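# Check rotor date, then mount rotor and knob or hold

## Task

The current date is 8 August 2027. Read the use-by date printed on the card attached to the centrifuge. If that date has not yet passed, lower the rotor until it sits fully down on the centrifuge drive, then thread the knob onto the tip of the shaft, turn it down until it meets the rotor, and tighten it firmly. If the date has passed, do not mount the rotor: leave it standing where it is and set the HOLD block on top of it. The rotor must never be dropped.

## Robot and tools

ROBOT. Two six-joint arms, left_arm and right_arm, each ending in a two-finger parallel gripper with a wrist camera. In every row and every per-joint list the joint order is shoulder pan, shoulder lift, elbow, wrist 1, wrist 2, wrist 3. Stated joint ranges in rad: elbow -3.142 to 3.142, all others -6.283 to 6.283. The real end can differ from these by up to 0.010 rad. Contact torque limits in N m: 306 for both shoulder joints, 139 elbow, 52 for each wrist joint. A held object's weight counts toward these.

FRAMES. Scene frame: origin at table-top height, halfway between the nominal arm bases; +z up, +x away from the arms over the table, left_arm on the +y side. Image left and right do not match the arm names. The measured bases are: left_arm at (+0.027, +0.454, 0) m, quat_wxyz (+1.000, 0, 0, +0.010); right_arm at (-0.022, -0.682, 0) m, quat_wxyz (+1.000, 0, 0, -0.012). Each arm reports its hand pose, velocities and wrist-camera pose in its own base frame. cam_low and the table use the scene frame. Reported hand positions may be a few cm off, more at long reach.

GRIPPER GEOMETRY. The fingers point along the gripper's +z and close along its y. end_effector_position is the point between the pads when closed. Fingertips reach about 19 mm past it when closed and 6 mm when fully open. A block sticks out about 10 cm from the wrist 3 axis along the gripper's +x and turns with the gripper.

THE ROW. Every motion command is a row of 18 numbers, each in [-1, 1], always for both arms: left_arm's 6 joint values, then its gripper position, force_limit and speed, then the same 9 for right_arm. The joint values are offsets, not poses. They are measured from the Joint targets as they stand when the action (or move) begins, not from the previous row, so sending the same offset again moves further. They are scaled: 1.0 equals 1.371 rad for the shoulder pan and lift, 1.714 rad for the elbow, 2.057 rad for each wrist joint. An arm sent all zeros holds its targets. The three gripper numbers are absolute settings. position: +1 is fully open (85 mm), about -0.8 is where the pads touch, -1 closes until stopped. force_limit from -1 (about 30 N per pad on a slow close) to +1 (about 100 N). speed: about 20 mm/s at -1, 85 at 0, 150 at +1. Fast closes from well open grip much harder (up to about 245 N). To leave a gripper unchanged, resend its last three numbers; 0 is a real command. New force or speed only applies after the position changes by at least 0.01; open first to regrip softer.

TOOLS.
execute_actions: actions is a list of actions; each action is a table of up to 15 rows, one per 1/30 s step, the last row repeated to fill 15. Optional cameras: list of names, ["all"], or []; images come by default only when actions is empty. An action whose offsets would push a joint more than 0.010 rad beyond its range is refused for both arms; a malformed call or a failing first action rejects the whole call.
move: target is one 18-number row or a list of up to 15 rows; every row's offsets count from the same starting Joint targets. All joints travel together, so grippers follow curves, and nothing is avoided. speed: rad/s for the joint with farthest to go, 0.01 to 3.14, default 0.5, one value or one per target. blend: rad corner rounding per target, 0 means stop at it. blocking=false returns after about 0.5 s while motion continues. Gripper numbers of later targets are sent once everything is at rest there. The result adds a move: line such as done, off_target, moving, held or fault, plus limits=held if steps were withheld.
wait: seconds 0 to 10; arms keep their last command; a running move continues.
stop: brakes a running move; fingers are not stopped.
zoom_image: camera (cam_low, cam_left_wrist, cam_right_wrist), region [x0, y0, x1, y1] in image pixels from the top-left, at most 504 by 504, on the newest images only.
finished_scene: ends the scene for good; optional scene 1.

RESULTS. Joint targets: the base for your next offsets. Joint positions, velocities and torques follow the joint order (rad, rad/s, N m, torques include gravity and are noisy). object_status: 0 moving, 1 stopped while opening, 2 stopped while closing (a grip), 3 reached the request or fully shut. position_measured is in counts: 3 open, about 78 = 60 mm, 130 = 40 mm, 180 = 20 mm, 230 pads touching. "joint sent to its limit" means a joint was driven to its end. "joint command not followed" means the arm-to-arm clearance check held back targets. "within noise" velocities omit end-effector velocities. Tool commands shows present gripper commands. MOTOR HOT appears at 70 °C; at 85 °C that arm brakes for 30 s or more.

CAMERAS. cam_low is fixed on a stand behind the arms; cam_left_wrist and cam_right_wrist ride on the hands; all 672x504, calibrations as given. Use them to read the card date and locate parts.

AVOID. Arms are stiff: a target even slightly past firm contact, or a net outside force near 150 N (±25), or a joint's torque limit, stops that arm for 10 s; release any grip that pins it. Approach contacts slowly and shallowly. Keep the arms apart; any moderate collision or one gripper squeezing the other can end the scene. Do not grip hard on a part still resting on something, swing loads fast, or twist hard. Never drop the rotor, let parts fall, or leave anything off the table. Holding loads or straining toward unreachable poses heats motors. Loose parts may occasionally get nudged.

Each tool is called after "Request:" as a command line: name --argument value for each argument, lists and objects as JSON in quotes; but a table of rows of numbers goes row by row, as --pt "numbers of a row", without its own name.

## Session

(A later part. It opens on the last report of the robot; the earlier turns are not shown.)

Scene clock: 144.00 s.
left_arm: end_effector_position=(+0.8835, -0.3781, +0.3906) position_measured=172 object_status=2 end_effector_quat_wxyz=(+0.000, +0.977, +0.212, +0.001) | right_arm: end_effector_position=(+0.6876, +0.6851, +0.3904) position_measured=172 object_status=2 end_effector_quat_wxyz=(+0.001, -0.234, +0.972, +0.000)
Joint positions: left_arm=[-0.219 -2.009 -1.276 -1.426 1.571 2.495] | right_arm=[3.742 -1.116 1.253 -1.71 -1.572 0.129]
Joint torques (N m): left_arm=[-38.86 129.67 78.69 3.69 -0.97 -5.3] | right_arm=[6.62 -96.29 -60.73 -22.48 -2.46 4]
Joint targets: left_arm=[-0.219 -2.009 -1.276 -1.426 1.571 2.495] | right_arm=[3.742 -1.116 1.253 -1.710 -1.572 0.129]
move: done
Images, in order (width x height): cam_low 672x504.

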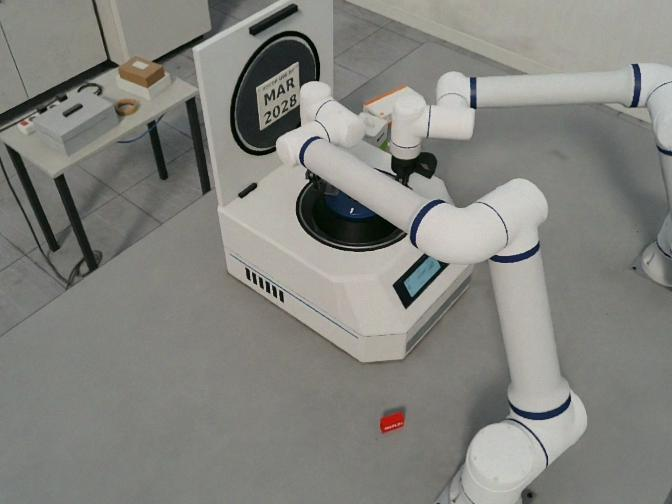

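Request:
move --target '[0.0003,-0.0035,-0.0173,0.0168,0,0.0002,-1,0,-1,0.0002,0.0036,0.0171,-0.0167,0,0.0001,-1,0,-1]' --speed 0.03

Scene clock: 145.70 s.
left_arm: end_effector_position=(+0.8832, -0.3777, +0.3699) position_measured=172 object_status=2 end_effector_quat_wxyz=(+0.000, +0.977, +0.212, +0.001) | right_arm: end_effector_position=(+0.6872, +0.6852, +0.3697) position_measured=172 object_status=2 end_effector_quat_wxyz=(+0.001, -0.234, +0.972, +0.000)
Joint positions: left_arm=[-0.218 -2.014 -1.305 -1.392 1.571 2.495] | right_arm=[3.742 -1.111 1.282 -1.744 -1.572 0.129]
Joint torques (N m): left_arm=[-9.36 119.28 71.76 4.06 -2.59 3.9] | right_arm=[8.58 -101.4 -61.63 -20.06 -1.35 4.29]
Joint targets: left_arm=[-0.218 -2.014 -1.306 -1.392 1.571 2.495] | right_arm=[3.742 -1.111 1.282 -1.744 -1.572 0.129]
move: done

Request:
move --target '[0,-0.002,-0.0073,0.0074,0,0,-1,0,-1,0,0.002,0.0076,-0.0077,0,0,-1,0,-1]' --speed 0.02

Scene clock: 146.97 s.
left_arm: end_effector_position=(+0.8831, -0.3776, +0.3606) position_measured=172 object_status=2 end_effector_quat_wxyz=(+0.000, +0.977, +0.212, +0.001) | right_arm: end_effector_position=(+0.6871, +0.6852, +0.3602) position_measured=172 object_status=2 end_effector_quat_wxyz=(+0.001, -0.234, +0.972, +0.000)
Joint positions: left_arm=[-0.218 -2.017 -1.318 -1.377 1.571 2.495] | right_arm=[3.742 -1.109 1.295 -1.76 -1.572 0.129]
Joint torques (N m): left_arm=[-11.48 122.02 69.67 4.23 -3.71 3.39] | right_arm=[7.8 -99.99 -59.71 -19.93 -0.75 4.23]
Joint targets: left_arm=[-0.218 -2.017 -1.318 -1.376 1.571 2.495] | right_arm=[3.742 -1.108 1.295 -1.760 -1.572 0.129]
move: done

Request:
move --target '[0,-0.0026,-0.0076,0.008,0,0,-1,0,-1,0,0.0024,0.0076,-0.008,0,0,-1,0,-1]' --speed 0.02

Request:
move --target '[0,-0.0013,-0.0038,0.004,0,0,-1,0,-1,0,0.0012,0.0038,-0.004,0,0,-1,0,-1]' --speed 0.02 --cameras '["all"]'

Request:
zoom_image --camera "cam_low" --region '[310, 150, 410, 250]'

Scene clock: 148.33 s.
left_arm: end_effector_position=(+0.8832, -0.3777, +0.3504) position_measured=172 object_status=2 end_effector_quat_wxyz=(+0.000, +0.977, +0.212, +0.001) | right_arm: end_effector_position=(+0.6871, +0.6852, +0.3501) position_measured=172 object_status=2 end_effector_quat_wxyz=(+0.001, -0.234, +0.972, +0.000)
Joint positions: left_arm=[-0.218 -2.02 -1.331 -1.36 1.571 2.495] | right_arm=[3.742 -1.105 1.308 -1.776 -1.572 0.129]
Joint torques (N m): left_arm=[-19.96 119.34 65.84 2.72 -3.96 2.6] | right_arm=[5.46 -102.21 -58.8 -19.64 -0.06 3.83]
Joint targets: left_arm=[-0.218 -2.020 -1.331 -1.360 1.571 2.495] | right_arm=[3.742 -1.105 1.308 -1.776 -1.572 0.129]
move: done

Scene clock: 149.03 s.
left_arm: end_effector_position=(+0.8831, -0.3777, +0.3453) position_measured=172 object_status=2 end_effector_quat_wxyz=(+0.000, +0.977, +0.212, +0.000) | right_arm: end_effector_position=(+0.6871, +0.6852, +0.3451) position_measured=172 object_status=2 end_effector_quat_wxyz=(+0.002, -0.234, +0.972, +0.000)
Joint positions: left_arm=[-0.218 -2.022 -1.337 -1.352 1.571 2.495] | right_arm=[3.742 -1.104 1.315 -1.784 -1.572 0.129]
Joint torques (N m): left_arm=[-23.42 116.91 61.7 2.62 -4.51 2.45] | right_arm=[3.55 -104.98 -60.21 -18.81 0.37 3.87]
Joint targets: left_arm=[-0.218 -2.022 -1.338 -1.352 1.571 2.495] | right_arm=[3.742 -1.104 1.315 -1.785 -1.572 0.129]
move: done
camera_calibration:
cam_left_wrist: T_world_to_cam=[[0.409947, -0.911952, -0.0169281, -0.689738], [-0.852867, -0.389834, 0.347344, 0.504893], [-0.32336, -0.127955, -0.937585, 0.691363], [0, 0, 0, 1]] pos_world=[0.936922, -0.343721, 0.461164]
cam_right_wrist: T_world_to_cam=[[-0.465267, 0.885107, -0.0106193, -0.276698], [0.828149, 0.4395, 0.347863, -0.967587], [0.312564, 0.153055, -0.937485, 0.133919], [0, 0, 0, 1]] pos_world=[0.63071, 0.649665, 0.459197]

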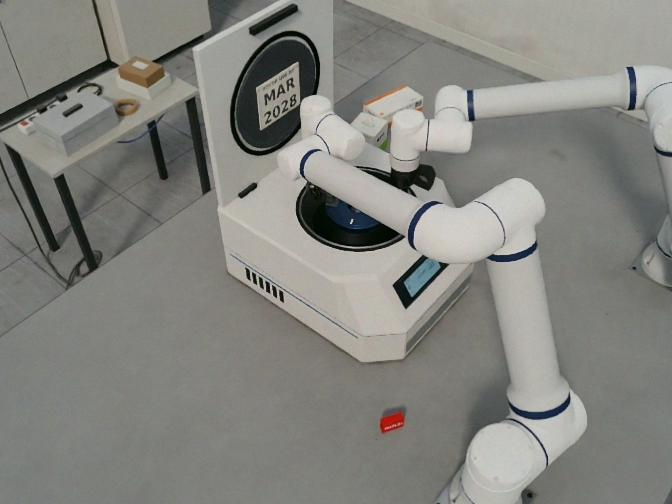

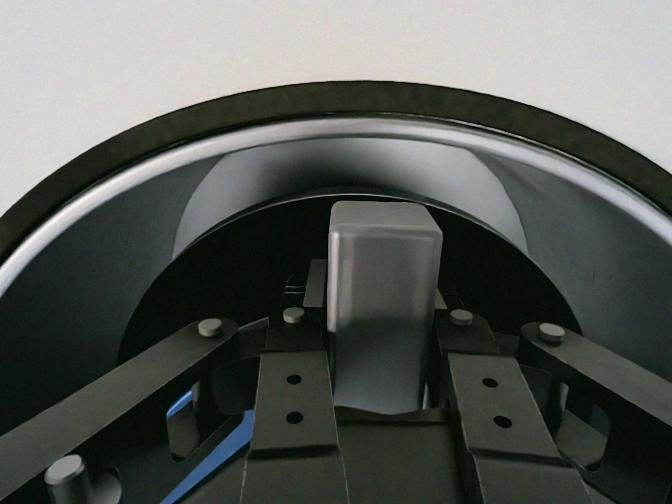

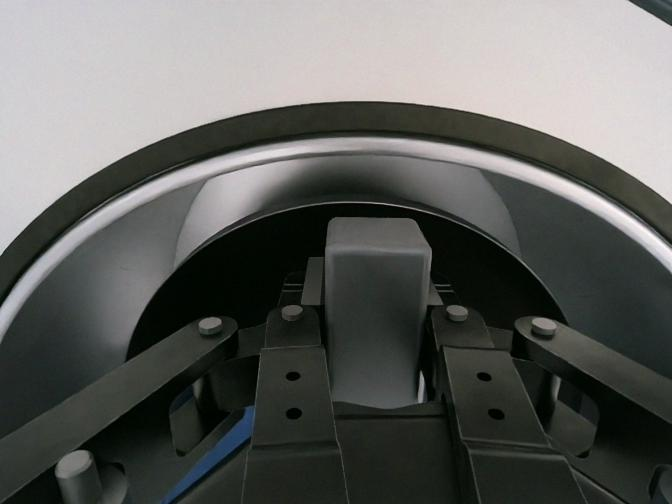

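Scaled by 5.040.

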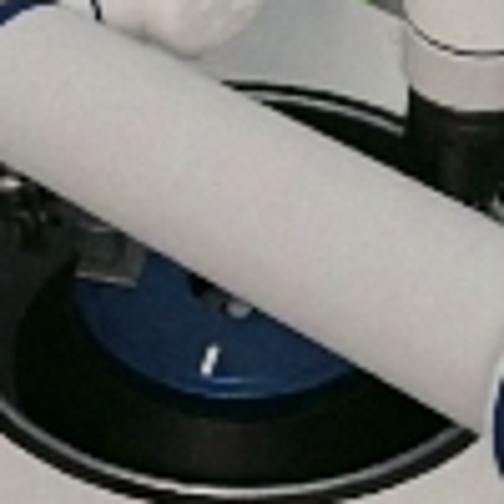

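Request:
move --target '[0.0002,-0.0014,-0.0038,0.0041,0,0.0001,-1,0,-1,0,0.0013,0.0038,-0.0041,0,0,-1,0,-1]' --speed 0.02

Request:
move --target '[0,-0.0014,-0.0038,0.0041,0,0,-1,0,-1,0,0.0013,0.0038,-0.0041,0,0,-1,0,-1]' --speed 0.02

Scene clock: 149.87 s.
left_arm: end_effector_position=(+0.8832, -0.3774, +0.3401) position_measured=172 object_status=2 end_effector_quat_wxyz=(+0.000, +0.977, +0.212, +0.000) | right_arm: end_effector_position=(+0.6871, +0.6852, +0.3400) position_measured=172 object_status=2 end_effector_quat_wxyz=(+0.002, -0.234, +0.972, +0.000)
Joint positions: left_arm=[-0.218 -2.024 -1.344 -1.344 1.571 2.495] | right_arm=[3.742 -1.102 1.321 -1.793 -1.572 0.129]
Joint torques (N m): left_arm=[-6.33 116.71 61.84 3.16 -5.21 4.5] | right_arm=[1.44 -106.96 -59.66 -16.95 0.85 3.6]
Joint targets: left_arm=[-0.218 -2.024 -1.344 -1.343 1.571 2.495] | right_arm=[3.742 -1.102 1.321 -1.793 -1.572 0.129]
move: done

Scene clock: 150.57 s.
left_arm: end_effector_position=(+0.8832, -0.3774, +0.3349) position_measured=172 object_status=2 end_effector_quat_wxyz=(+0.000, +0.977, +0.212, +0.000) | right_arm: end_effector_position=(+0.6871, +0.6852, +0.3349) position_measured=172 object_status=2 end_effector_quat_wxyz=(+0.002, -0.234, +0.972, +0.000)
Joint positions: left_arm=[-0.218 -2.026 -1.35 -1.335 1.571 2.495] | right_arm=[3.742 -1.1 1.328 -1.801 -1.572 0.129]
Joint torques (N m): left_arm=[-8.72 110.12 56.81 3.28 -4.83 3.89] | right_arm=[0.59 -109.34 -58.65 -15.4 1.01 3.46]
Joint targets: left_arm=[-0.218 -2.026 -1.351 -1.335 1.571 2.495] | right_arm=[3.742 -1.100 1.328 -1.802 -1.572 0.129]
move: done

Request:
move --target '[0,-0.0007,-0.0019,0.0021,0,0,-1,0,-1,0,0.0007,0.0019,-0.0021,0,0,-1,0,-1]' --speed 0.02

Request:
move --target '[0,-0.0007,-0.0019,0.0021,0,0,-1,0,-1,0,0.0007,0.0019,-0.0021,0,0,-1,0,-1]' --speed 0.02

Request:
move --target '[0,-0.0007,-0.0019,0.0021,0,0,-1,0,-1,0,0.0007,0.0019,-0.0021,0,0,-1,0,-1]' --speed 0.02

Scene clock: 151.47 s.
left_arm: end_effector_position=(+0.8832, -0.3774, +0.3322) position_measured=172 object_status=2 end_effector_quat_wxyz=(+0.000, +0.977, +0.212, +0.001) | right_arm: end_effector_position=(+0.6871, +0.6852, +0.3323) position_measured=172 object_status=2 end_effector_quat_wxyz=(+0.002, -0.234, +0.972, +0.000)
Joint positions: left_arm=[-0.218 -2.027 -1.354 -1.331 1.571 2.495] | right_arm=[3.742 -1.099 1.331 -1.806 -1.572 0.129]
Joint torques (N m): left_arm=[-6.89 109.26 57.37 3.1 -5.2 4.01] | right_arm=[-1.06 -109.61 -60.15 -15.86 1.14 3.26]
Joint targets: left_arm=[-0.218 -2.027 -1.354 -1.331 1.571 2.495] | right_arm=[3.742 -1.099 1.331 -1.806 -1.572 0.129]
move: done

Scene clock: 152.17 s.
left_arm: end_effector_position=(+0.8832, -0.3774, +0.3296) position_measured=172 object_status=2 end_effector_quat_wxyz=(+0.000, +0.977, +0.212, +0.001) | right_arm: end_effector_position=(+0.6871, +0.6852, +0.3297) position_measured=172 object_status=2 end_effector_quat_wxyz=(+0.002, -0.234, +0.972, +0.000)
Joint positions: left_arm=[-0.218 -2.028 -1.357 -1.326 1.571 2.495] | right_arm=[3.742 -1.098 1.334 -1.81 -1.572 0.129]
Joint torques (N m): left_arm=[-7.07 105.79 59.78 2.12 -5.07 3.59] | right_arm=[-2.4 -109.79 -59.68 -16.12 1.13 3.15]
Joint targets: left_arm=[-0.218 -2.028 -1.357 -1.326 1.571 2.495] | right_arm=[3.742 -1.098 1.334 -1.810 -1.572 0.129]
move: done

Scene clock: 152.87 s.
left_arm: end_effector_position=(+0.8831, -0.3774, +0.3270) position_measured=172 object_status=2 end_effector_quat_wxyz=(+0.000, +0.977, +0.212, +0.001) | right_arm: end_effector_position=(+0.6871, +0.6851, +0.3271) position_measured=172 object_status=2 end_effector_quat_wxyz=(+0.002, -0.234, +0.972, +0.000)
Joint positions: left_arm=[-0.218 -2.029 -1.36 -1.322 1.571 2.495] | right_arm=[3.742 -1.097 1.338 -1.814 -1.572 0.129]
Joint torques (N m): left_arm=[-10.91 107.1 56.81 2.82 -5.05 3.46] | right_arm=[-2.11 -109.88 -59.33 -16.44 0.98 3.28]
Joint targets: left_arm=[-0.218 -2.029 -1.360 -1.322 1.571 2.495] | right_arm=[3.742 -1.097 1.338 -1.814 -1.572 0.129]
move: done

Request:
move --target '[0,-0.0004,-0.001,0.0011,0,0,-1,0,-1,0,0.0004,0.001,-0.0011,0,0,-1,0,-1]' --speed 0.02

Request:
move --target '[0,-0.0004,-0.001,0.0011,0,0,-1,0,-1,0,0.0004,0.001,-0.0011,0,0,-1,0,-1]' --speed 0.02

Request:
move --target '[0,-0.0004,-0.001,0.0011,0,0,-1,0,-1,0,0.0004,0.001,-0.0011,0,0,-1,0,-1]' --speed 0.02 --cameras '["cam_low"]'

Request:
zoom_image --camera "cam_low" --region '[310, 170, 390, 250]'

Scene clock: 153.73 s.
left_arm: end_effector_position=(+0.8831, -0.3774, +0.3256) position_measured=172 object_status=2 end_effector_quat_wxyz=(+0.000, +0.977, +0.212, +0.001) | right_arm: end_effector_position=(+0.6871, +0.6851, +0.3256) position_measured=172 object_status=2 end_effector_quat_wxyz=(+0.002, -0.234, +0.972, +0.000)
Joint positions: left_arm=[-0.218 -2.03 -1.362 -1.32 1.571 2.495] | right_arm=[3.742 -1.097 1.339 -1.817 -1.572 0.129]
Joint torques (N m): left_arm=[-11.55 107.22 57.51 3.22 -4.74 3.6] | right_arm=[-5.42 -109.84 -59.2 -16.22 1.07 3.1]
Joint targets: left_arm=[-0.218 -2.030 -1.362 -1.320 1.571 2.495] | right_arm=[3.742 -1.097 1.339 -1.817 -1.572 0.129]
move: done

Scene clock: 154.43 s.
left_arm: end_effector_position=(+0.8831, -0.3774, +0.3242) position_measured=172 object_status=2 end_effector_quat_wxyz=(+0.000, +0.977, +0.212, +0.001) | right_arm: end_effector_position=(+0.6870, +0.6851, +0.3242) position_measured=172 object_status=2 end_effector_quat_wxyz=(+0.002, -0.234, +0.972, +0.000)
Joint positions: left_arm=[-0.218 -2.03 -1.364 -1.317 1.571 2.495] | right_arm=[3.742 -1.096 1.341 -1.819 -1.572 0.129]
Joint torques (N m): left_arm=[-13.32 105.99 56.25 2.56 -4.98 2.93] | right_arm=[-6.76 -109.7 -59.51 -15.85 0.96 2.95]
Joint targets: left_arm=[-0.218 -2.030 -1.364 -1.317 1.571 2.495] | right_arm=[3.742 -1.096 1.341 -1.819 -1.572 0.129]
move: done

Scene clock: 155.13 s.
left_arm: end_effector_position=(+0.8831, -0.3774, +0.3228) position_measured=172 object_status=2 end_effector_quat_wxyz=(+0.000, +0.977, +0.212, +0.001) | right_arm: end_effector_position=(+0.6870, +0.6851, +0.3228) position_measured=172 object_status=2 end_effector_quat_wxyz=(+0.002, -0.234, +0.972, +0.000)
Joint positions: left_arm=[-0.218 -2.031 -1.365 -1.315 1.571 2.495] | right_arm=[3.742 -1.095 1.343 -1.821 -1.572 0.129]
Joint torques (N m): left_arm=[-15.09 106.18 55.53 2.16 -5.12 2.8] | right_arm=[-7.39 -109.6 -59.11 -15.85 0.99 3.02]
Joint targets: left_arm=[-0.218 -2.031 -1.366 -1.315 1.571 2.495] | right_arm=[3.742 -1.095 1.343 -1.821 -1.572 0.129]
move: done
Images, in order (width x height): cam_low 672x504.

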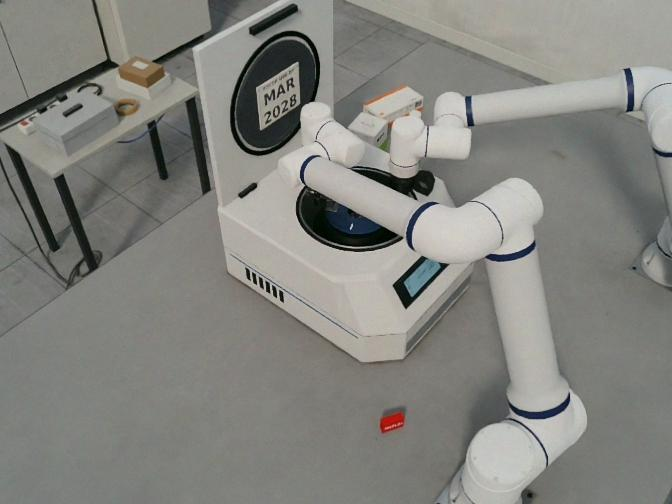

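Scaled by 6.300.

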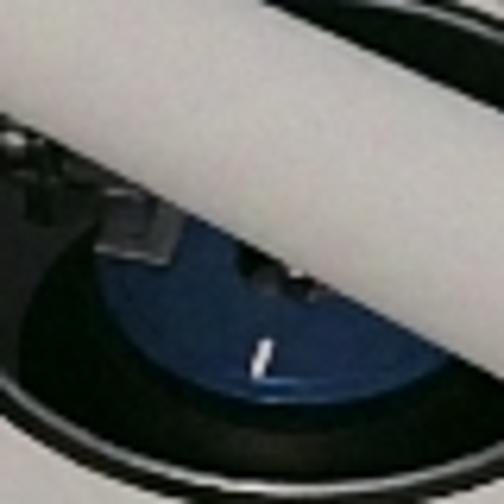

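Request:
move --target '[0,-0.0004,-0.001,0.0011,0,0,-1,0,-1,0,0.0004,0.001,-0.0011,0,0,-1,0,-1]' --speed 0.02

Request:
move --target '[0,-0.0004,-0.001,0.0011,0,0,-1,0,-1,0,0.0004,0.001,-0.0011,0,0,-1,0,-1]' --speed 0.02

Request:
move --target '[0,-0.0004,-0.001,0.0011,0,0,-1,0,-1,0,0.0004,0.001,-0.0011,0,0,-1,0,-1]' --speed 0.02

Scene clock: 156.03 s.
left_arm: end_effector_position=(+0.8831, -0.3774, +0.3214) position_measured=172 object_status=2 end_effector_quat_wxyz=(+0.000, +0.977, +0.212, +0.001) | right_arm: end_effector_position=(+0.6870, +0.6851, +0.3214) position_measured=172 object_status=2 end_effector_quat_wxyz=(+0.002, -0.234, +0.972, +0.000)
Joint positions: left_arm=[-0.218 -2.031 -1.367 -1.313 1.571 2.495] | right_arm=[3.742 -1.095 1.344 -1.823 -1.572 0.129]
Joint torques (N m): left_arm=[-18.91 105.18 54.46 1.99 -5.08 2.55] | right_arm=[-9.71 -110.4 -59.39 -15.74 0.96 2.53]
Joint targets: left_arm=[-0.218 -2.031 -1.367 -1.313 1.571 2.495] | right_arm=[3.742 -1.095 1.344 -1.824 -1.572 0.129]
move: done

Scene clock: 156.73 s.
left_arm: end_effector_position=(+0.8830, -0.3774, +0.3200) position_measured=172 object_status=2 end_effector_quat_wxyz=(+0.000, +0.977, +0.212, +0.001) | right_arm: end_effector_position=(+0.6870, +0.6851, +0.3200) position_measured=172 object_status=2 end_effector_quat_wxyz=(+0.002, -0.234, +0.972, +0.000)
Joint positions: left_arm=[-0.218 -2.032 -1.369 -1.311 1.571 2.495] | right_arm=[3.742 -1.094 1.346 -1.826 -1.572 0.129]
Joint torques (N m): left_arm=[-17.72 103.85 54.86 1.72 -5.07 2.62] | right_arm=[-10.25 -109.83 -58.08 -15.21 1.02 2.66]
Joint targets: left_arm=[-0.218 -2.032 -1.369 -1.311 1.571 2.495] | right_arm=[3.742 -1.094 1.346 -1.826 -1.572 0.129]
move: done

Scene clock: 157.43 s.
left_arm: end_effector_position=(+0.8830, -0.3774, +0.3186) position_measured=172 object_status=2 end_effector_quat_wxyz=(+0.000, +0.977, +0.212, +0.001) | right_arm: end_effector_position=(+0.6870, +0.6851, +0.3186) position_measured=172 object_status=2 end_effector_quat_wxyz=(+0.002, -0.234, +0.972, +0.000)
Joint positions: left_arm=[-0.218 -2.032 -1.371 -1.308 1.571 2.495] | right_arm=[3.742 -1.094 1.348 -1.828 -1.572 0.129]
Joint torques (N m): left_arm=[-17.36 107.6 54.99 1.75 -5.24 2.09] | right_arm=[-12.01 -109.07 -57.76 -14.75 1.11 2.4]
Joint targets: left_arm=[-0.218 -2.032 -1.371 -1.308 1.571 2.495] | right_arm=[3.742 -1.094 1.348 -1.828 -1.572 0.129]
move: done

Request:
move --target '[0,-0.0003,-0.0007,0.0008,0,0,-1,0,-1,0,0.0003,0.0007,-0.0008,0,0,-1,0,-1]' --speed 0.02

Request:
move --target '[0,-0.0003,-0.0007,0.0008,0,0,-1,0,-1,0,0.0003,0.0007,-0.0008,0,0,-1,0,-1]' --speed 0.02

Request:
move --target '[0,-0.0003,-0.0007,0.0008,0,0,-1,0,-1,0,0.0003,0.0007,-0.0008,0,0,-1,0,-1]' --speed 0.02

Scene clock: 158.40 s.
left_arm: end_effector_position=(+0.8830, -0.3774, +0.3177) position_measured=172 object_status=2 end_effector_quat_wxyz=(+0.000, +0.977, +0.212, +0.001) | right_arm: end_effector_position=(+0.6870, +0.6851, +0.3177) position_measured=172 object_status=2 end_effector_quat_wxyz=(+0.002, -0.234, +0.972, +0.000)
Joint positions: left_arm=[-0.218 -2.033 -1.372 -1.307 1.571 2.495] | right_arm=[3.742 -1.093 1.349 -1.83 -1.572 0.129]
Joint torques (N m): left_arm=[-20.9 87.69 37.63 1.98 -4.92 1.78] | right_arm=[-12.89 -96.27 -46.95 -14.45 0.08 2.22]
Joint targets: left_arm=[-0.218 -2.033 -1.372 -1.307 1.571 2.495] | right_arm=[3.742 -1.093 1.349 -1.830 -1.572 0.129]
move: done

Scene clock: 159.10 s.
left_arm: end_effector_position=(+0.8830, -0.3774, +0.3167) position_measured=172 object_status=2 end_effector_quat_wxyz=(+0.000, +0.977, +0.212, +0.001) | right_arm: end_effector_position=(+0.6870, +0.6851, +0.3168) position_measured=172 object_status=2 end_effector_quat_wxyz=(+0.002, -0.234, +0.972, +0.000)
Joint positions: left_arm=[-0.218 -2.033 -1.373 -1.305 1.571 2.495] | right_arm=[3.742 -1.093 1.35 -1.831 -1.572 0.129]
Joint torques (N m): left_arm=[-18.81 42.27 8.63 1.7 -5.01 1.93] | right_arm=[-13.06 -63.43 -28.7 -12.3 -1.82 2.21]
Joint targets: left_arm=[-0.218 -2.033 -1.373 -1.305 1.571 2.495] | right_arm=[3.742 -1.093 1.350 -1.831 -1.572 0.129]
move: done

Scene clock: 159.80 s.
left_arm: end_effector_position=(+0.8830, -0.3774, +0.3157) position_measured=172 object_status=2 end_effector_quat_wxyz=(+0.000, +0.977, +0.212, +0.001) | right_arm: end_effector_position=(+0.6870, +0.6851, +0.3158) position_measured=172 object_status=2 end_effector_quat_wxyz=(+0.002, -0.234, +0.972, +0.000)
Joint positions: left_arm=[-0.218 -2.033 -1.374 -1.303 1.571 2.495] | right_arm=[3.742 -1.093 1.351 -1.833 -1.572 0.129]
Joint torques (N m): left_arm=[-21.38 -4.69 -18 1.09 -4.88 1.38] | right_arm=[-13.62 -28.14 -10.01 -10.45 -3.7 2.01]
Joint targets: left_arm=[-0.218 -2.034 -1.374 -1.303 1.571 2.495] | right_arm=[3.742 -1.093 1.351 -1.833 -1.572 0.129]
move: done

Request:
move --target '[0,0.0003,0.0007,-0.0008,0,0,-1,0,-1,0,-0.0003,-0.0007,0.0008,0,0,-1,0,-1]' --speed 0.02

Request:
move --target '[0.0005,0.0009,-0.001,0.0003,0,-0.0034,-1,0,-1,-0.0008,-0.0003,0.0004,-0.0001,0,-0.0044,-1,0,-1]' --speed 0.02

Scene clock: 161.73 s.
left_arm: end_effector_position=(+0.8830, -0.3774, +0.3164) position_measured=172 object_status=2 end_effector_quat_wxyz=(+0.000, +0.977, +0.212, +0.001) | right_arm: end_effector_position=(+0.6870, +0.6851, +0.3163) position_measured=172 object_status=2 end_effector_quat_wxyz=(+0.002, -0.234, +0.972, +0.000)
Joint positions: left_arm=[-0.218 -2.033 -1.373 -1.305 1.571 2.495] | right_arm=[3.742 -1.093 1.35 -1.831 -1.572 0.129]
Joint torques (N m): left_arm=[-27.03 38.66 26.31 -3.54 -5.19 1.19] | right_arm=[-12.53 -61.35 -39.71 -0.89 -6.82 1.51]
Joint targets: left_arm=[-0.218 -2.033 -1.373 -1.305 1.571 2.495] | right_arm=[3.742 -1.093 1.350 -1.831 -1.572 0.129]
move: done

Scene clock: 162.43 s.
left_arm: end_effector_position=(+0.8826, -0.3766, +0.3166) position_measured=172 object_status=2 end_effector_quat_wxyz=(+0.000, +0.976, +0.216, +0.001) | right_arm: end_effector_position=(+0.6875, +0.6842, +0.3165) position_measured=172 object_status=2 end_effector_quat_wxyz=(+0.002, -0.237, +0.971, +0.000)
Joint positions: left_arm=[-0.217 -2.032 -1.375 -1.305 1.571 2.489] | right_arm=[3.741 -1.093 1.351 -1.831 -1.572 0.12]
Joint torques (N m): left_arm=[-16.5 58.06 5.59 1.4 -4.85 -5.07] | right_arm=[-30.72 -70.59 -25.72 -13.21 -5.94 -5.2]
Joint targets: left_arm=[-0.217 -2.032 -1.375 -1.304 1.571 2.489] | right_arm=[3.741 -1.093 1.351 -1.832 -1.572 0.120]
move: done

Request:
move --target '[0.0005,0.0009,-0.001,0.0003,0,-0.0034,-1,0,-1,-0.0008,-0.0003,0.0004,-0.0001,0,-0.0044,-1,0,-1]' --speed 0.02

Request:
move --target '[0.0005,0.0009,-0.001,0.0003,0,-0.0034,-1,0,-1,-0.0008,-0.0003,0.0004,-0.0001,0,-0.0044,-1,0,-1]' --speed 0.02

Scene clock: 163.33 s.
left_arm: end_effector_position=(+0.8821, -0.3759, +0.3167) position_measured=172 object_status=2 end_effector_quat_wxyz=(+0.000, +0.976, +0.220, +0.001) | right_arm: end_effector_position=(+0.6880, +0.6833, +0.3165) position_measured=172 object_status=2 end_effector_quat_wxyz=(+0.002, -0.241, +0.970, +0.000)
Joint positions: left_arm=[-0.217 -2.031 -1.376 -1.304 1.571 2.482] | right_arm=[3.74 -1.094 1.352 -1.832 -1.572 0.111]
Joint torques (N m): left_arm=[-20.56 67.03 7.84 1.34 -4.93 -4.94] | right_arm=[-32.77 -67.28 -26.1 -15.37 -4.43 -5.7]
Joint targets: left_arm=[-0.217 -2.031 -1.377 -1.304 1.571 2.482] | right_arm=[3.740 -1.094 1.352 -1.832 -1.572 0.111]
move: done

Scene clock: 164.03 s.
left_arm: end_effector_position=(+0.8817, -0.3751, +0.3168) position_measured=172 object_status=2 end_effector_quat_wxyz=(+0.000, +0.975, +0.224, +0.001) | right_arm: end_effector_position=(+0.6885, +0.6824, +0.3164) position_measured=172 object_status=2 end_effector_quat_wxyz=(+0.002, -0.245, +0.970, +0.000)
Joint positions: left_arm=[-0.216 -2.029 -1.378 -1.303 1.571 2.475] | right_arm=[3.739 -1.094 1.352 -1.832 -1.572 0.102]
Joint torques (N m): left_arm=[-29.23 66.42 10.14 0.8 -4.94 -5.19] | right_arm=[-34.33 -64.64 -26.56 -17.1 -3.6 -5.84]
Joint targets: left_arm=[-0.216 -2.029 -1.378 -1.303 1.571 2.475] | right_arm=[3.739 -1.094 1.352 -1.832 -1.572 0.102]
move: done

Request:
move --target '[0.001,0.0018,-0.002,0.0006,0,-0.0068,-1,0,-1,-0.0016,-0.0006,0.0008,-0.0002,0,-0.0088,-1,0,-1]' --speed 0.02

Request:
move --target '[0.001,0.0018,-0.002,0.0006,0,-0.0068,-1,0,-1,-0.0016,-0.0006,0.0008,-0.0002,0,-0.0088,-1,0,-1]' --speed 0.02

Scene clock: 165.37 s.
left_arm: end_effector_position=(+0.8808, -0.3736, +0.3170) position_measured=172 object_status=2 end_effector_quat_wxyz=(+0.000, +0.973, +0.231, +0.001) | right_arm: end_effector_position=(+0.6895, +0.6805, +0.3163) position_measured=172 object_status=2 end_effector_quat_wxyz=(+0.002, -0.253, +0.968, +0.000)
Joint positions: left_arm=[-0.215 -2.027 -1.382 -1.302 1.571 2.461] | right_arm=[3.737 -1.095 1.354 -1.832 -1.572 0.084]
Joint torques (N m): left_arm=[-39.67 78.54 13.42 0.62 -5.82 -6.43] | right_arm=[-35.69 -59.42 -26.56 -19.96 -3.1 -5.09]
Joint targets: left_arm=[-0.215 -2.027 -1.382 -1.302 1.571 2.461] | right_arm=[3.737 -1.095 1.354 -1.832 -1.572 0.084]
move: done

Scene clock: 166.53 s.
left_arm: end_effector_position=(+0.8799, -0.3721, +0.3172) position_measured=172 object_status=2 end_effector_quat_wxyz=(+0.000, +0.971, +0.238, +0.001) | right_arm: end_effector_position=(+0.6906, +0.6787, +0.3163) position_measured=172 object_status=2 end_effector_quat_wxyz=(+0.002, -0.260, +0.965, +0.000)
Joint positions: left_arm=[-0.213 -2.025 -1.385 -1.301 1.571 2.447] | right_arm=[3.734 -1.096 1.355 -1.833 -1.572 0.066]
Joint torques (N m): left_arm=[-48.05 84.54 17.47 0.3 -7.17 -5.29] | right_arm=[-37.83 -54.87 -26.03 -21.81 -3.35 -5.84]
Joint targets: left_arm=[-0.213 -2.024 -1.385 -1.301 1.571 2.447] | right_arm=[3.734 -1.096 1.355 -1.833 -1.572 0.066]
move: done

Request:
move --target '[-0.0035,-0.0063,0.007,-0.0021,0,0.0238,-1,0,-1,0.0056,0.0021,-0.0028,0.0007,0,0.0308,-1,0,-1]' --speed 0.03

Request:
move --target '[-0.001,-0.0018,0.002,-0.0006,0,0.0068,-1,0,-1,0.0016,0.0006,-0.0008,0.0002,0,0.0088,-1,0,-1]' --speed 0.02

Request:
move --target '[-0.001,-0.0018,0.002,-0.0006,0,0.0068,-1,0,-1,0.0016,0.0006,-0.0008,0.0002,0,0.0088,-1,0,-1]' --speed 0.02

Scene clock: 169.27 s.
left_arm: end_effector_position=(+0.8830, -0.3774, +0.3166) position_measured=172 object_status=2 end_effector_quat_wxyz=(+0.000, +0.977, +0.212, +0.001) | right_arm: end_effector_position=(+0.6870, +0.6851, +0.3165) position_measured=172 object_status=2 end_effector_quat_wxyz=(+0.002, -0.234, +0.972, +0.000)
Joint positions: left_arm=[-0.218 -2.033 -1.373 -1.305 1.571 2.495] | right_arm=[3.742 -1.093 1.35 -1.831 -1.572 0.129]
Joint torques (N m): left_arm=[-31.73 27.68 34.59 -2.62 -6.08 3.71] | right_arm=[-4.39 -52.29 -44.17 -1.56 -3.96 4.12]
Joint targets: left_arm=[-0.218 -2.033 -1.373 -1.305 1.571 2.495] | right_arm=[3.742 -1.093 1.350 -1.831 -1.572 0.129]
move: done

Scene clock: 170.43 s.
left_arm: end_effector_position=(+0.8838, -0.3789, +0.3164) position_measured=172 object_status=2 end_effector_quat_wxyz=(+0.000, +0.979, +0.205, +0.001) | right_arm: end_effector_position=(+0.6860, +0.6869, +0.3166) position_measured=172 object_status=2 end_effector_quat_wxyz=(+0.002, -0.226, +0.974, +0.000)
Joint positions: left_arm=[-0.22 -2.036 -1.37 -1.306 1.571 2.509] | right_arm=[3.744 -1.092 1.349 -1.831 -1.572 0.147]
Joint torques (N m): left_arm=[-20.49 16.32 29.43 -2.04 -2.78 4.47] | right_arm=[0.15 -60.24 -42.81 3.8 -3.99 4.59]
Joint targets: left_arm=[-0.220 -2.036 -1.370 -1.306 1.571 2.509] | right_arm=[3.744 -1.092 1.349 -1.831 -1.572 0.147]
move: done

Scene clock: 171.60 s.
left_arm: end_effector_position=(+0.8847, -0.3804, +0.3162) position_measured=172 object_status=2 end_effector_quat_wxyz=(+0.000, +0.980, +0.197, +0.000) | right_arm: end_effector_position=(+0.6849, +0.6887, +0.3167) position_measured=172 object_status=2 end_effector_quat_wxyz=(+0.002, -0.218, +0.976, +0.000)
Joint positions: left_arm=[-0.221 -2.038 -1.366 -1.308 1.571 2.523] | right_arm=[3.746 -1.091 1.348 -1.831 -1.572 0.165]
Joint torques (N m): left_arm=[-4.89 3.86 25.58 -0.53 0.86 4.43] | right_arm=[5.48 -68 -41.42 9.38 -4.34 4.5]
Joint targets: left_arm=[-0.221 -2.038 -1.366 -1.308 1.571 2.523] | right_arm=[3.746 -1.091 1.348 -1.831 -1.572 0.165]
move: done

Request:
move --target '[0.002,0.0036,-0.004,0.0012,0,-0.0136,-1,0,-1,-0.0032,-0.0012,0.0016,-0.0004,0,-0.0176,-1,0,-1]' --speed 0.03

Request:
move --target '[0,0,0,0,0,0,0.3,0,-0.8,0,0,0,0,0,0,0.3,0,-0.8]' --cameras '["all"]'

Scene clock: 173.37 s.
left_arm: end_effector_position=(+0.8830, -0.3774, +0.3165) position_measured=172 object_status=2 end_effector_quat_wxyz=(+0.000, +0.977, +0.212, +0.001) | right_arm: end_effector_position=(+0.6870, +0.6851, +0.3166) position_measured=172 object_status=2 end_effector_quat_wxyz=(+0.002, -0.233, +0.972, +0.000)
Joint positions: left_arm=[-0.218 -2.033 -1.373 -1.305 1.571 2.496] | right_arm=[3.742 -1.093 1.35 -1.831 -1.572 0.129]
Joint torques (N m): left_arm=[-8.93 52.27 2.3 1.31 -1.56 -4.68] | right_arm=[-27.51 -73.45 -25.1 -11.01 -4.59 -4.77]
Joint targets: left_arm=[-0.218 -2.033 -1.373 -1.305 1.571 2.495] | right_arm=[3.742 -1.093 1.350 -1.831 -1.572 0.129]
move: done

Scene clock: 174.57 s.
left_arm: end_effector_position=(+0.8830, -0.3774, +0.3166) position_measured=91 object_status=0 end_effector_quat_wxyz=(+0.000, +0.977, +0.212, +0.001) | right_arm: end_effector_position=(+0.6870, +0.6851, +0.3166) position_measured=91 object_status=0 end_effector_quat_wxyz=(+0.002, -0.234, +0.972, +0.000)
Joint positions: left_arm=[-0.218 -2.033 -1.373 -1.305 1.571 2.495] | right_arm=[3.742 -1.093 1.35 -1.831 -1.572 0.129]
Joint torques (N m): left_arm=[12.53 130.6 91.75 6.72 -1.96 -4.71] | right_arm=[8.58 -69.16 -49.57 -11.41 1.5 -4.72]
Joint targets: left_arm=[-0.218 -2.033 -1.373 -1.305 1.571 2.495] | right_arm=[3.742 -1.093 1.350 -1.831 -1.572 0.129]
move: done
camera_calibration:
cam_left_wrist: T_world_to_cam=[[0.409984, -0.911939, -0.0167127, -0.689992], [-0.852964, -0.389832, 0.347108, 0.515001], [-0.323057, -0.128054, -0.937676, 0.66415], [0, 0, 0, 1]] pos_world=[0.936722, -0.343421, 0.432465]
cam_right_wrist: T_world_to_cam=[[-0.46523, 0.885128, -0.0104766, -0.277059], [0.827973, 0.439314, 0.348516, -0.957561], [0.313084, 0.153466, -0.937244, 0.106453], [0, 0, 0, 1]] pos_world=[0.630611, 0.649566, 0.430595]

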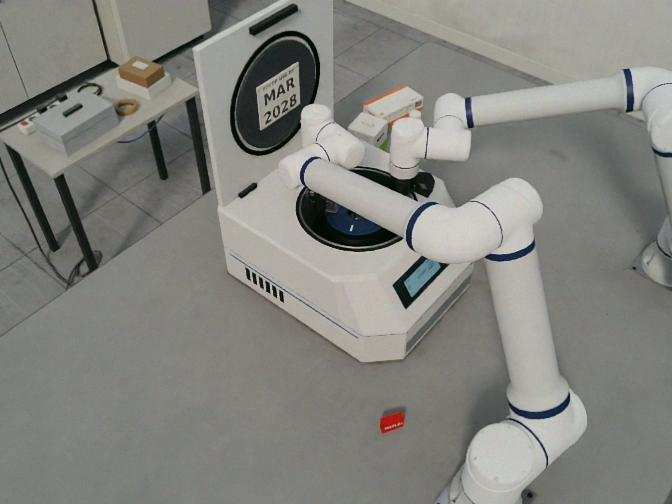

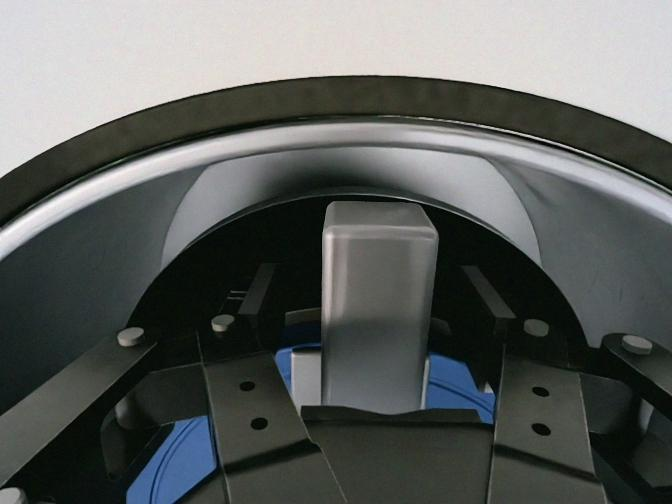

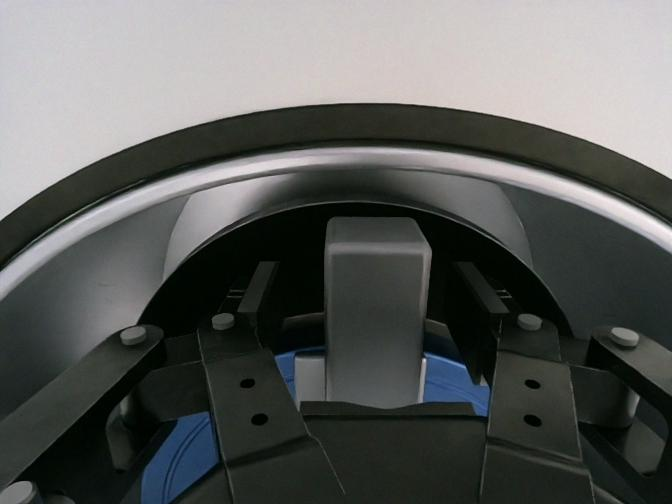

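Request:
move --pt "0 0.012 0.0425 -0.0439 0 0 0.3 0 -0.8 0 -0.0126 -0.041 0.0434 0 0 0.3 0 -0.8" --pt "0 0.023 0.1169 -0.1133 0 0 0.3 0 -0.8 0 -0.0231 -0.1157 0.1126 0 0 0.3 0 -0.8" --pt "0 0.0172 0.2157 -0.1917 0 0 0.3 0 -0.8 0 -0.0165 -0.2156 0.1914 0 0 0.3 0 -0.8" --speed '[0.08,0.25,0.3]' --blend 0.02 --cameras '["all"]'

Scene clock: 177.60 s.
left_arm: end_effector_position=(+0.8848, -0.3778, +0.5453) position_measured=91 object_status=3 end_effector_quat_wxyz=(+0.000, +0.977, +0.212, +0.000) | right_arm: end_effector_position=(+0.6876, +0.6855, +0.5446) position_measured=91 object_status=3 end_effector_quat_wxyz=(+0.001, -0.234, +0.972, +0.000)
Joint positions: left_arm=[-0.218 -2.01 -1.004 -1.699 1.571 2.495] | right_arm=[3.742 -1.116 0.981 -1.438 -1.572 0.129]
Joint torques (N m): left_arm=[15.45 100.43 90.16 1.6 -2.39 -4.67] | right_arm=[5.88 -62.07 -49.95 -1.01 1.07 -4.56]
Joint targets: left_arm=[-0.218 -2.010 -1.003 -1.699 1.571 2.495] | right_arm=[3.742 -1.116 0.981 -1.438 -1.572 0.129]
move: done
camera_calibration:
cam_left_wrist: T_world_to_cam=[[0.409998, -0.911921, -0.0173575, -0.686896], [-0.852579, -0.389941, 0.34793, 0.436176], [-0.324053, -0.127852, -0.93736, 0.879859], [0, 0, 0, 1]] pos_world=[0.938622, -0.343821, 0.661064]
cam_right_wrist: T_world_to_cam=[[-0.465223, 0.88513, -0.0106276, -0.27469], [0.828437, 0.439593, 0.347058, -1.0374], [0.311863, 0.152655, -0.937783, 0.321694], [0, 0, 0, 1]] pos_world=[0.631308, 0.650064, 0.6588]

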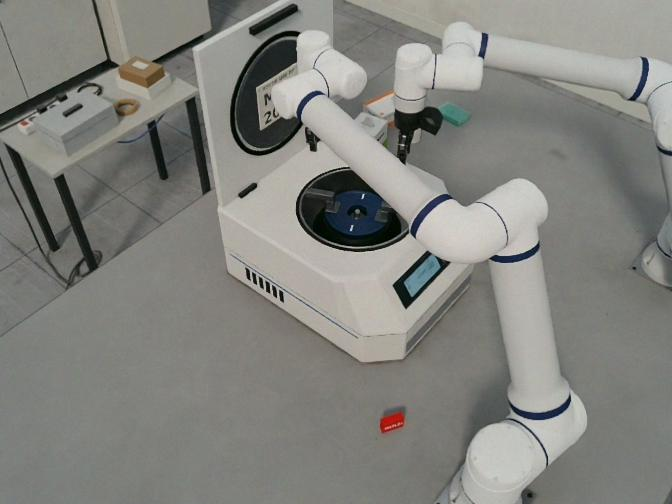

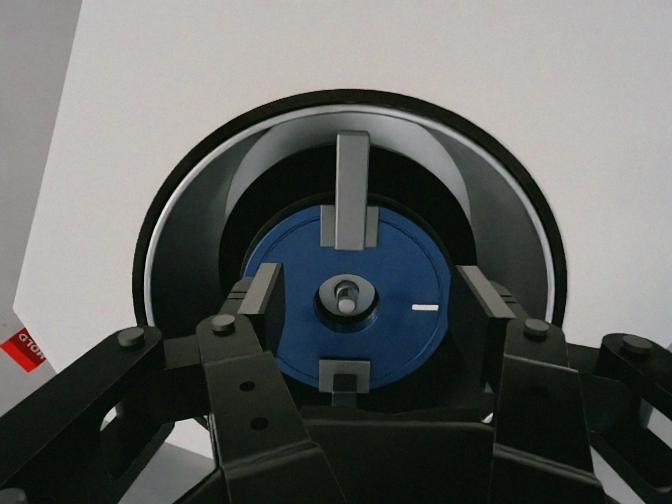

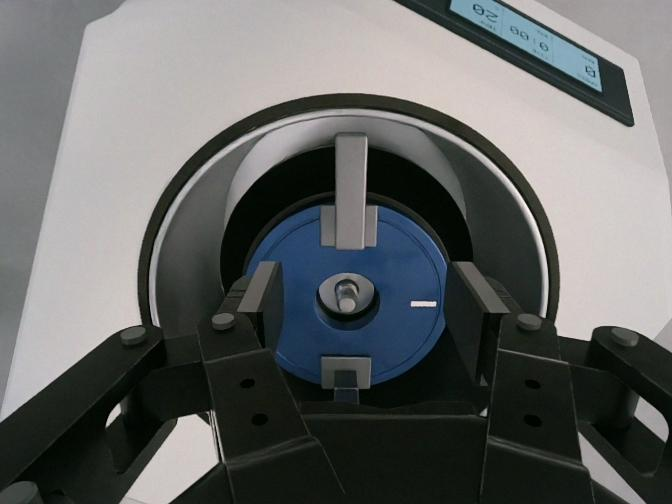

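Request:
move --target '[0.4143,0.5908,-0.5233,0.0433,0,0,0.3,0,-0.8,-0.0219,0.0795,-0.2013,0.1162,0,-0.1483,0.3,0,-0.8]' --speed 0.7 --cameras '["all"]'

Request:
zoom_image --camera "cam_right_wrist" --region '[240, 110, 440, 310]'

Request:
zoom_image --camera "cam_low" --region '[300, 150, 420, 270]'

Scene clock: 180.00 s.
left_arm: end_effector_position=(+0.4985, -0.0068, +0.5126) position_measured=91 object_status=3 end_effector_quat_wxyz=(+0.000, +0.879, +0.478, +0.001) | right_arm: end_effector_position=(+0.7281, +0.6775, +0.6419) position_measured=91 object_status=3 end_effector_quat_wxyz=(+0.000, -0.365, +0.931, -0.001)
Joint positions: left_arm=[0.35 -1.199 -1.9 -1.61 1.571 2.495] | right_arm=[3.712 -1.007 0.636 -1.199 -1.572 -0.176]
Joint torques (N m): left_arm=[17.95 37.96 66.82 6.42 2.81 -4.56] | right_arm=[-14.9 -66.67 -47.14 -1.21 0.84 -4.82]
Joint targets: left_arm=[0.350 -1.199 -1.900 -1.610 1.571 2.495] | right_arm=[3.712 -1.007 0.636 -1.199 -1.572 -0.176]
move: done
camera_calibration:
cam_left_wrist: T_world_to_cam=[[0.836265, -0.548092, -0.0159983, -0.401594], [-0.509611, -0.787659, 0.346252, 0.0900468], [-0.202379, -0.281405, -0.938005, 0.710198], [0, 0, 0, 1]] pos_world=[0.525457, 0.0506694, 0.628566]
cam_right_wrist: T_world_to_cam=[[-0.688137, 0.725504, -0.0105571, 0.0226023], [0.678796, 0.648838, 0.343869, -1.13202], [0.256328, 0.229463, -0.938958, 0.390653], [0, 0, 0, 1]] pos_world=[0.683828, 0.628459, 0.756311]

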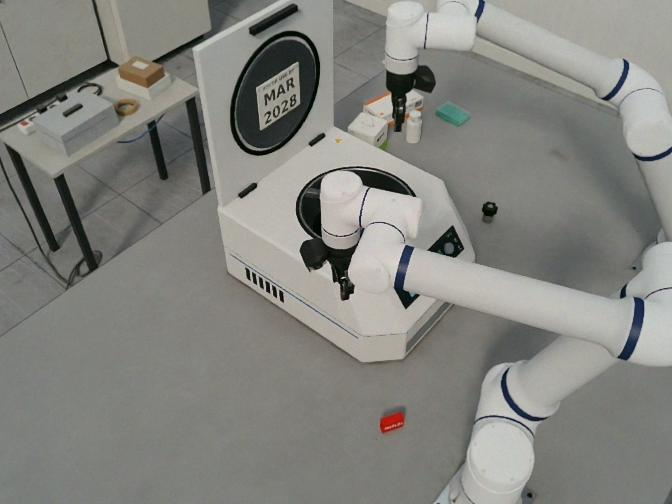

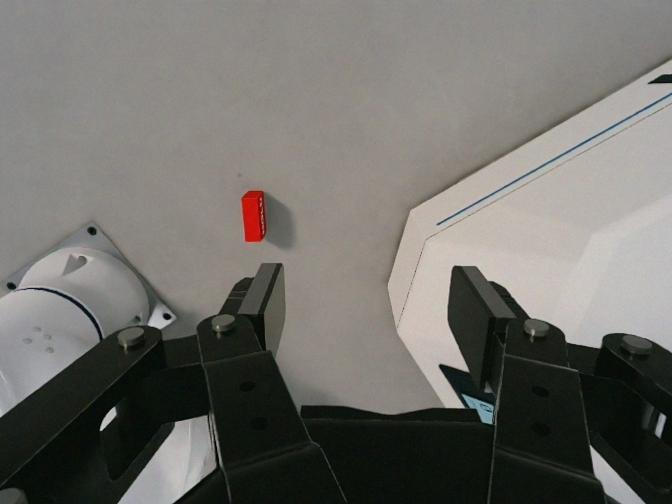

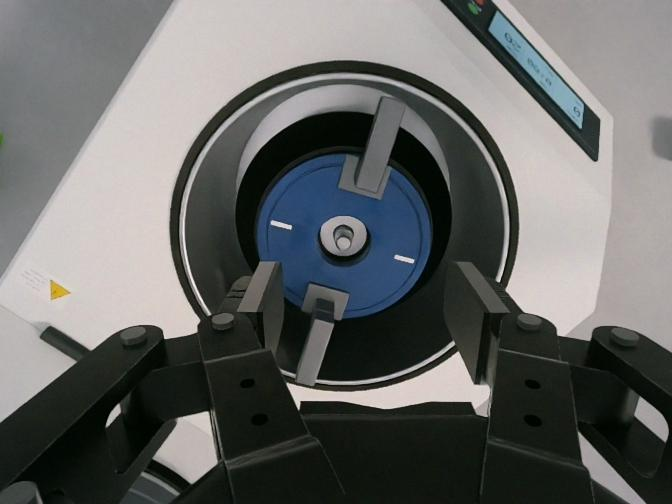

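Scaled by 2.520.

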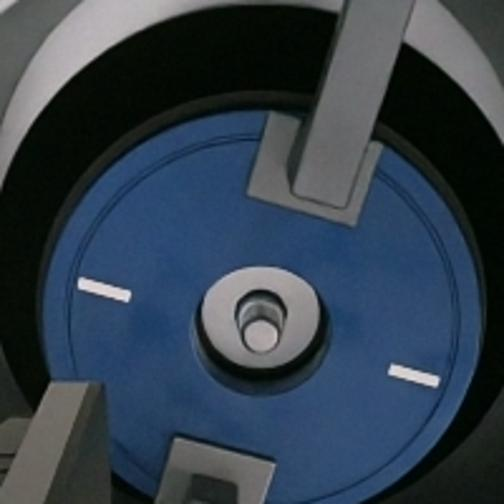

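Scaled by 4.200.

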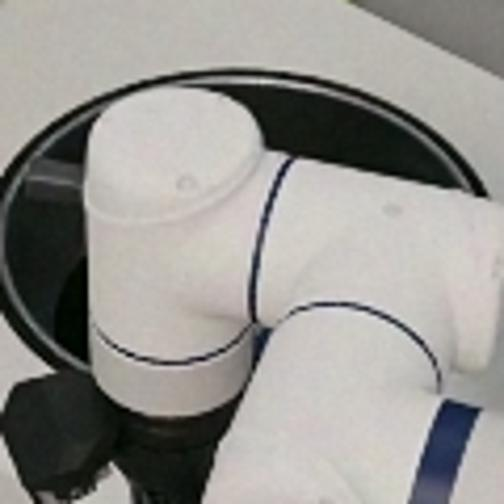

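Request:
move --target '[-0.4143,-0.5908,0.5233,-0.0433,0,0,0.3,0,-0.8,0.0219,-0.0795,0.2013,-0.1162,0,0.1483,0.3,0,-0.8]' --speed 0.7

Request:
move --pt "0 0.0058 -0.0988 0.0784 0 0 0.3 0 -0.8 0 -0.0066 0.0999 -0.0788 0 0 0.3 0 -0.8" --pt "0 -0.0052 -0.1732 0.1478 0 0 0.3 0 -0.8 0 0.0039 0.1746 -0.148 0 0 0.3 0 -0.8" --pt "0 -0.0172 -0.2157 0.1917 0 0 0.3 0 -0.8 0 0.0165 0.2156 -0.1914 0 0 0.3 0 -0.8" --pt "0 -0.0172 -0.2157 0.1917 0 0 -1 0 -1 0 0.0165 0.2156 -0.1914 0 0 -1 0 -1" --speed '[0.3,0.25,0.1,0.1]' --blend '[0.02,0.02,0,0]' --cameras '["cam_left_wrist","cam_right_wrist"]'

Scene clock: 185.90 s.
left_arm: end_effector_position=(+0.8847, -0.3776, +0.5455) position_measured=91 object_status=3 end_effector_quat_wxyz=(+0.000, +0.977, +0.212, +0.000) | right_arm: end_effector_position=(+0.6876, +0.6855, +0.5448) position_measured=91 object_status=3 end_effector_quat_wxyz=(+0.001, -0.234, +0.972, +0.000)
Joint positions: left_arm=[-0.218 -2.009 -1.003 -1.699 1.571 2.495] | right_arm=[3.742 -1.116 0.981 -1.438 -1.572 0.129]
Joint torques (N m): left_arm=[-8.62 96.09 94.67 1.53 2.94 -4.17] | right_arm=[8.2 -83.67 -32.64 -11.56 0.05 4.45]
Joint targets: left_arm=[-0.218 -2.010 -1.003 -1.699 1.571 2.495] | right_arm=[3.742 -1.116 0.981 -1.438 -1.572 0.129]
move: done

Scene clock: 190.30 s.
left_arm: end_effector_position=(+0.8830, -0.3773, +0.3165) position_measured=172 object_status=0 end_effector_quat_wxyz=(+0.000, +0.977, +0.212, +0.001) | right_arm: end_effector_position=(+0.6870, +0.6852, +0.3166) position_measured=172 object_status=0 end_effector_quat_wxyz=(+0.002, -0.234, +0.972, +0.000)
Joint positions: left_arm=[-0.218 -2.033 -1.373 -1.305 1.572 2.495] | right_arm=[3.742 -1.093 1.35 -1.831 -1.572 0.129]
Joint torques (N m): left_arm=[2.8 101.19 70.04 6.23 -3.12 -4.3] | right_arm=[-8.76 -63.65 -31.3 -2.55 -2.74 2.36]
Joint targets: left_arm=[-0.218 -2.033 -1.373 -1.305 1.571 2.495] | right_arm=[3.742 -1.093 1.350 -1.831 -1.572 0.129]
move: done
camera_calibration:
cam_left_wrist: T_world_to_cam=[[0.409956, -0.91195, -0.0167988, -0.689933], [-0.852976, -0.389838, 0.347072, 0.515026], [-0.323061, -0.127955, -0.937688, 0.664193], [0, 0, 0, 1]] pos_world=[0.936722, -0.343421, 0.432465]
cam_right_wrist: T_world_to_cam=[[-0.465258, 0.885114, -0.0103937, -0.277203], [0.827959, 0.439308, 0.348557, -0.957527], [0.313079, 0.153563, -0.93723, 0.106402], [0, 0, 0, 1]] pos_world=[0.630511, 0.649666, 0.430595]
Images, in order (width x height): cam_left_wrist 672x504, cam_right_wrist 672x504.

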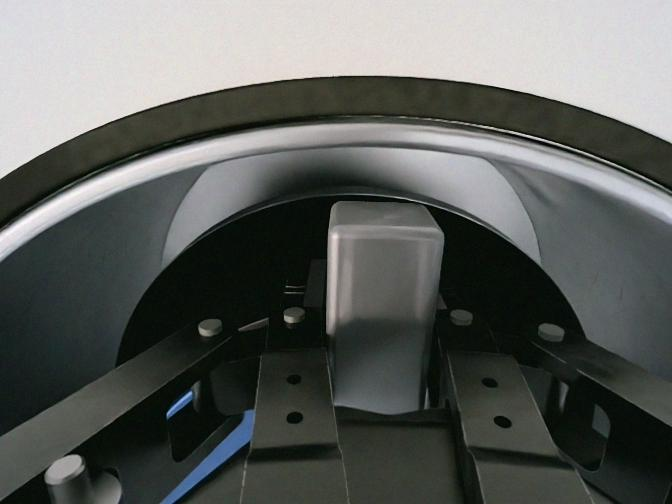

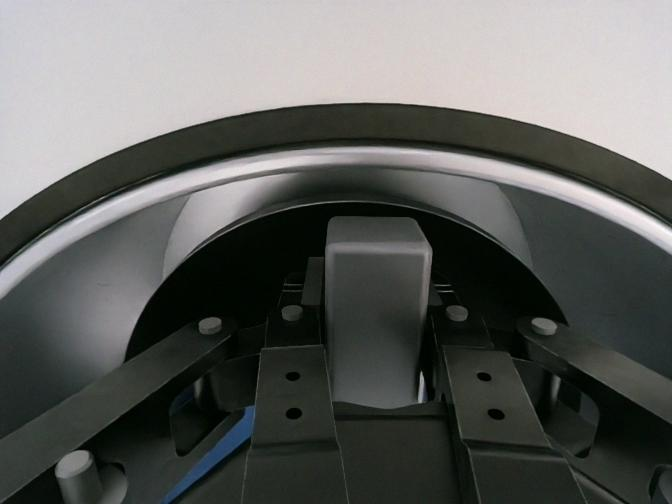

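Request:
move --target '[0,-0.0003,-0.0007,0.0008,0,0,-1,0,-1,0,0.0003,0.0007,-0.0008,0,0,-1,0,-1]' --speed 0.02

Request:
move --target '[-0.002,-0.0036,0.004,-0.0012,0,0.0136,-1,0,-1,0.0032,0.0012,-0.0016,0.0004,0,0.0176,-1,0,-1]' --speed 0.02

Request:
move --target '[-0.001,-0.0018,0.002,-0.0006,0,0.0068,-1,0,-1,0.0016,0.0006,-0.0008,0.0002,0,0.0088,-1,0,-1]' --speed 0.02

Request:
move --target '[-0.001,-0.0018,0.002,-0.0006,0,0.0068,-1,0,-1,0.0016,0.0006,-0.0008,0.0002,0,0.0088,-1,0,-1]' --speed 0.02

Scene clock: 191.80 s.
left_arm: end_effector_position=(+0.8830, -0.3774, +0.3158) position_measured=172 object_status=2 end_effector_quat_wxyz=(+0.000, +0.977, +0.212, +0.001) | right_arm: end_effector_position=(+0.6870, +0.6851, +0.3158) position_measured=172 object_status=2 end_effector_quat_wxyz=(+0.002, -0.234, +0.972, +0.000)
Joint positions: left_arm=[-0.218 -2.033 -1.374 -1.303 1.571 2.495] | right_arm=[3.742 -1.093 1.351 -1.833 -1.572 0.129]
Joint torques (N m): left_arm=[2.58 56.69 38.6 7.27 -4.32 -4.38] | right_arm=[-24.04 -35.32 -10.44 -8.47 -5.06 -3.57]
Joint targets: left_arm=[-0.218 -2.034 -1.374 -1.303 1.571 2.495] | right_arm=[3.742 -1.093 1.351 -1.833 -1.572 0.129]
move: done

Scene clock: 193.87 s.
left_arm: end_effector_position=(+0.8847, -0.3804, +0.3152) position_measured=172 object_status=2 end_effector_quat_wxyz=(+0.000, +0.980, +0.197, +0.000) | right_arm: end_effector_position=(+0.6849, +0.6887, +0.3157) position_measured=172 object_status=2 end_effector_quat_wxyz=(+0.002, -0.218, +0.976, +0.000)
Joint positions: left_arm=[-0.221 -2.038 -1.367 -1.306 1.571 2.523] | right_arm=[3.746 -1.091 1.349 -1.832 -1.572 0.165]
Joint torques (N m): left_arm=[17.55 20.19 53.16 4.81 -0.25 3.26] | right_arm=[5.02 -37.13 -23.98 11.51 -4.57 4.07]
Joint targets: left_arm=[-0.221 -2.038 -1.367 -1.306 1.571 2.523] | right_arm=[3.746 -1.091 1.349 -1.832 -1.572 0.165]
move: done

Scene clock: 195.03 s.
left_arm: end_effector_position=(+0.8856, -0.3819, +0.3150) position_measured=172 object_status=2 end_effector_quat_wxyz=(+0.000, +0.982, +0.190, +0.000) | right_arm: end_effector_position=(+0.6839, +0.6905, +0.3158) position_measured=172 object_status=2 end_effector_quat_wxyz=(+0.002, -0.210, +0.978, +0.000)
Joint positions: left_arm=[-0.222 -2.041 -1.364 -1.307 1.571 2.537] | right_arm=[3.749 -1.09 1.347 -1.832 -1.572 0.183]
Joint torques (N m): left_arm=[34.65 4.75 50.78 6.47 2.5 3.74] | right_arm=[10.07 -46.4 -22.14 17.67 -3.75 4.38]
Joint targets: left_arm=[-0.222 -2.041 -1.364 -1.307 1.571 2.537] | right_arm=[3.749 -1.090 1.347 -1.832 -1.572 0.183]
move: done

Scene clock: 196.20 s.
left_arm: end_effector_position=(+0.8864, -0.3835, +0.3148) position_measured=172 object_status=2 end_effector_quat_wxyz=(+0.000, +0.983, +0.182, +0.000) | right_arm: end_effector_position=(+0.6828, +0.6924, +0.3159) position_measured=172 object_status=2 end_effector_quat_wxyz=(+0.002, -0.203, +0.979, +0.000)
Joint positions: left_arm=[-0.224 -2.043 -1.361 -1.308 1.571 2.551] | right_arm=[3.751 -1.089 1.346 -1.831 -1.572 0.201]
Joint torques (N m): left_arm=[51.42 -7.55 46.74 8.05 5.02 4.13] | right_arm=[19.79 -56 -20.89 24.05 0.13 4.19]
Joint targets: left_arm=[-0.224 -2.043 -1.361 -1.308 1.571 2.551] | right_arm=[3.751 -1.089 1.346 -1.831 -1.572 0.201]
move: done

Request:
move --target '[0.0035,0.0064,-0.0064,0.0015,0,-0.0235,-1,0,-1,-0.0055,-0.0023,0.0023,-0.0001,0,-0.0304,-1,0,-1]' --speed 0.03

Scene clock: 199.57 s.
left_arm: end_effector_position=(+0.8835, -0.3781, +0.3161) position_measured=172 object_status=2 end_effector_quat_wxyz=(+0.000, +0.978, +0.208, +0.001) | right_arm: end_effector_position=(+0.6863, +0.6861, +0.3163) position_measured=172 object_status=2 end_effector_quat_wxyz=(+0.002, -0.229, +0.973, +0.000)
Joint positions: left_arm=[-0.219 -2.035 -1.372 -1.305 1.572 2.503] | right_arm=[3.743 -1.092 1.35 -1.832 -1.572 0.139]
Joint torques (N m): left_arm=[17.43 95.04 47.5 7.82 1.55 -5.38] | right_arm=[-18.08 -71.46 -19.28 -3.79 -1.69 -5.57]
Joint targets: left_arm=[-0.219 -2.035 -1.372 -1.305 1.571 2.503] | right_arm=[3.743 -1.092 1.350 -1.832 -1.572 0.139]
move: done


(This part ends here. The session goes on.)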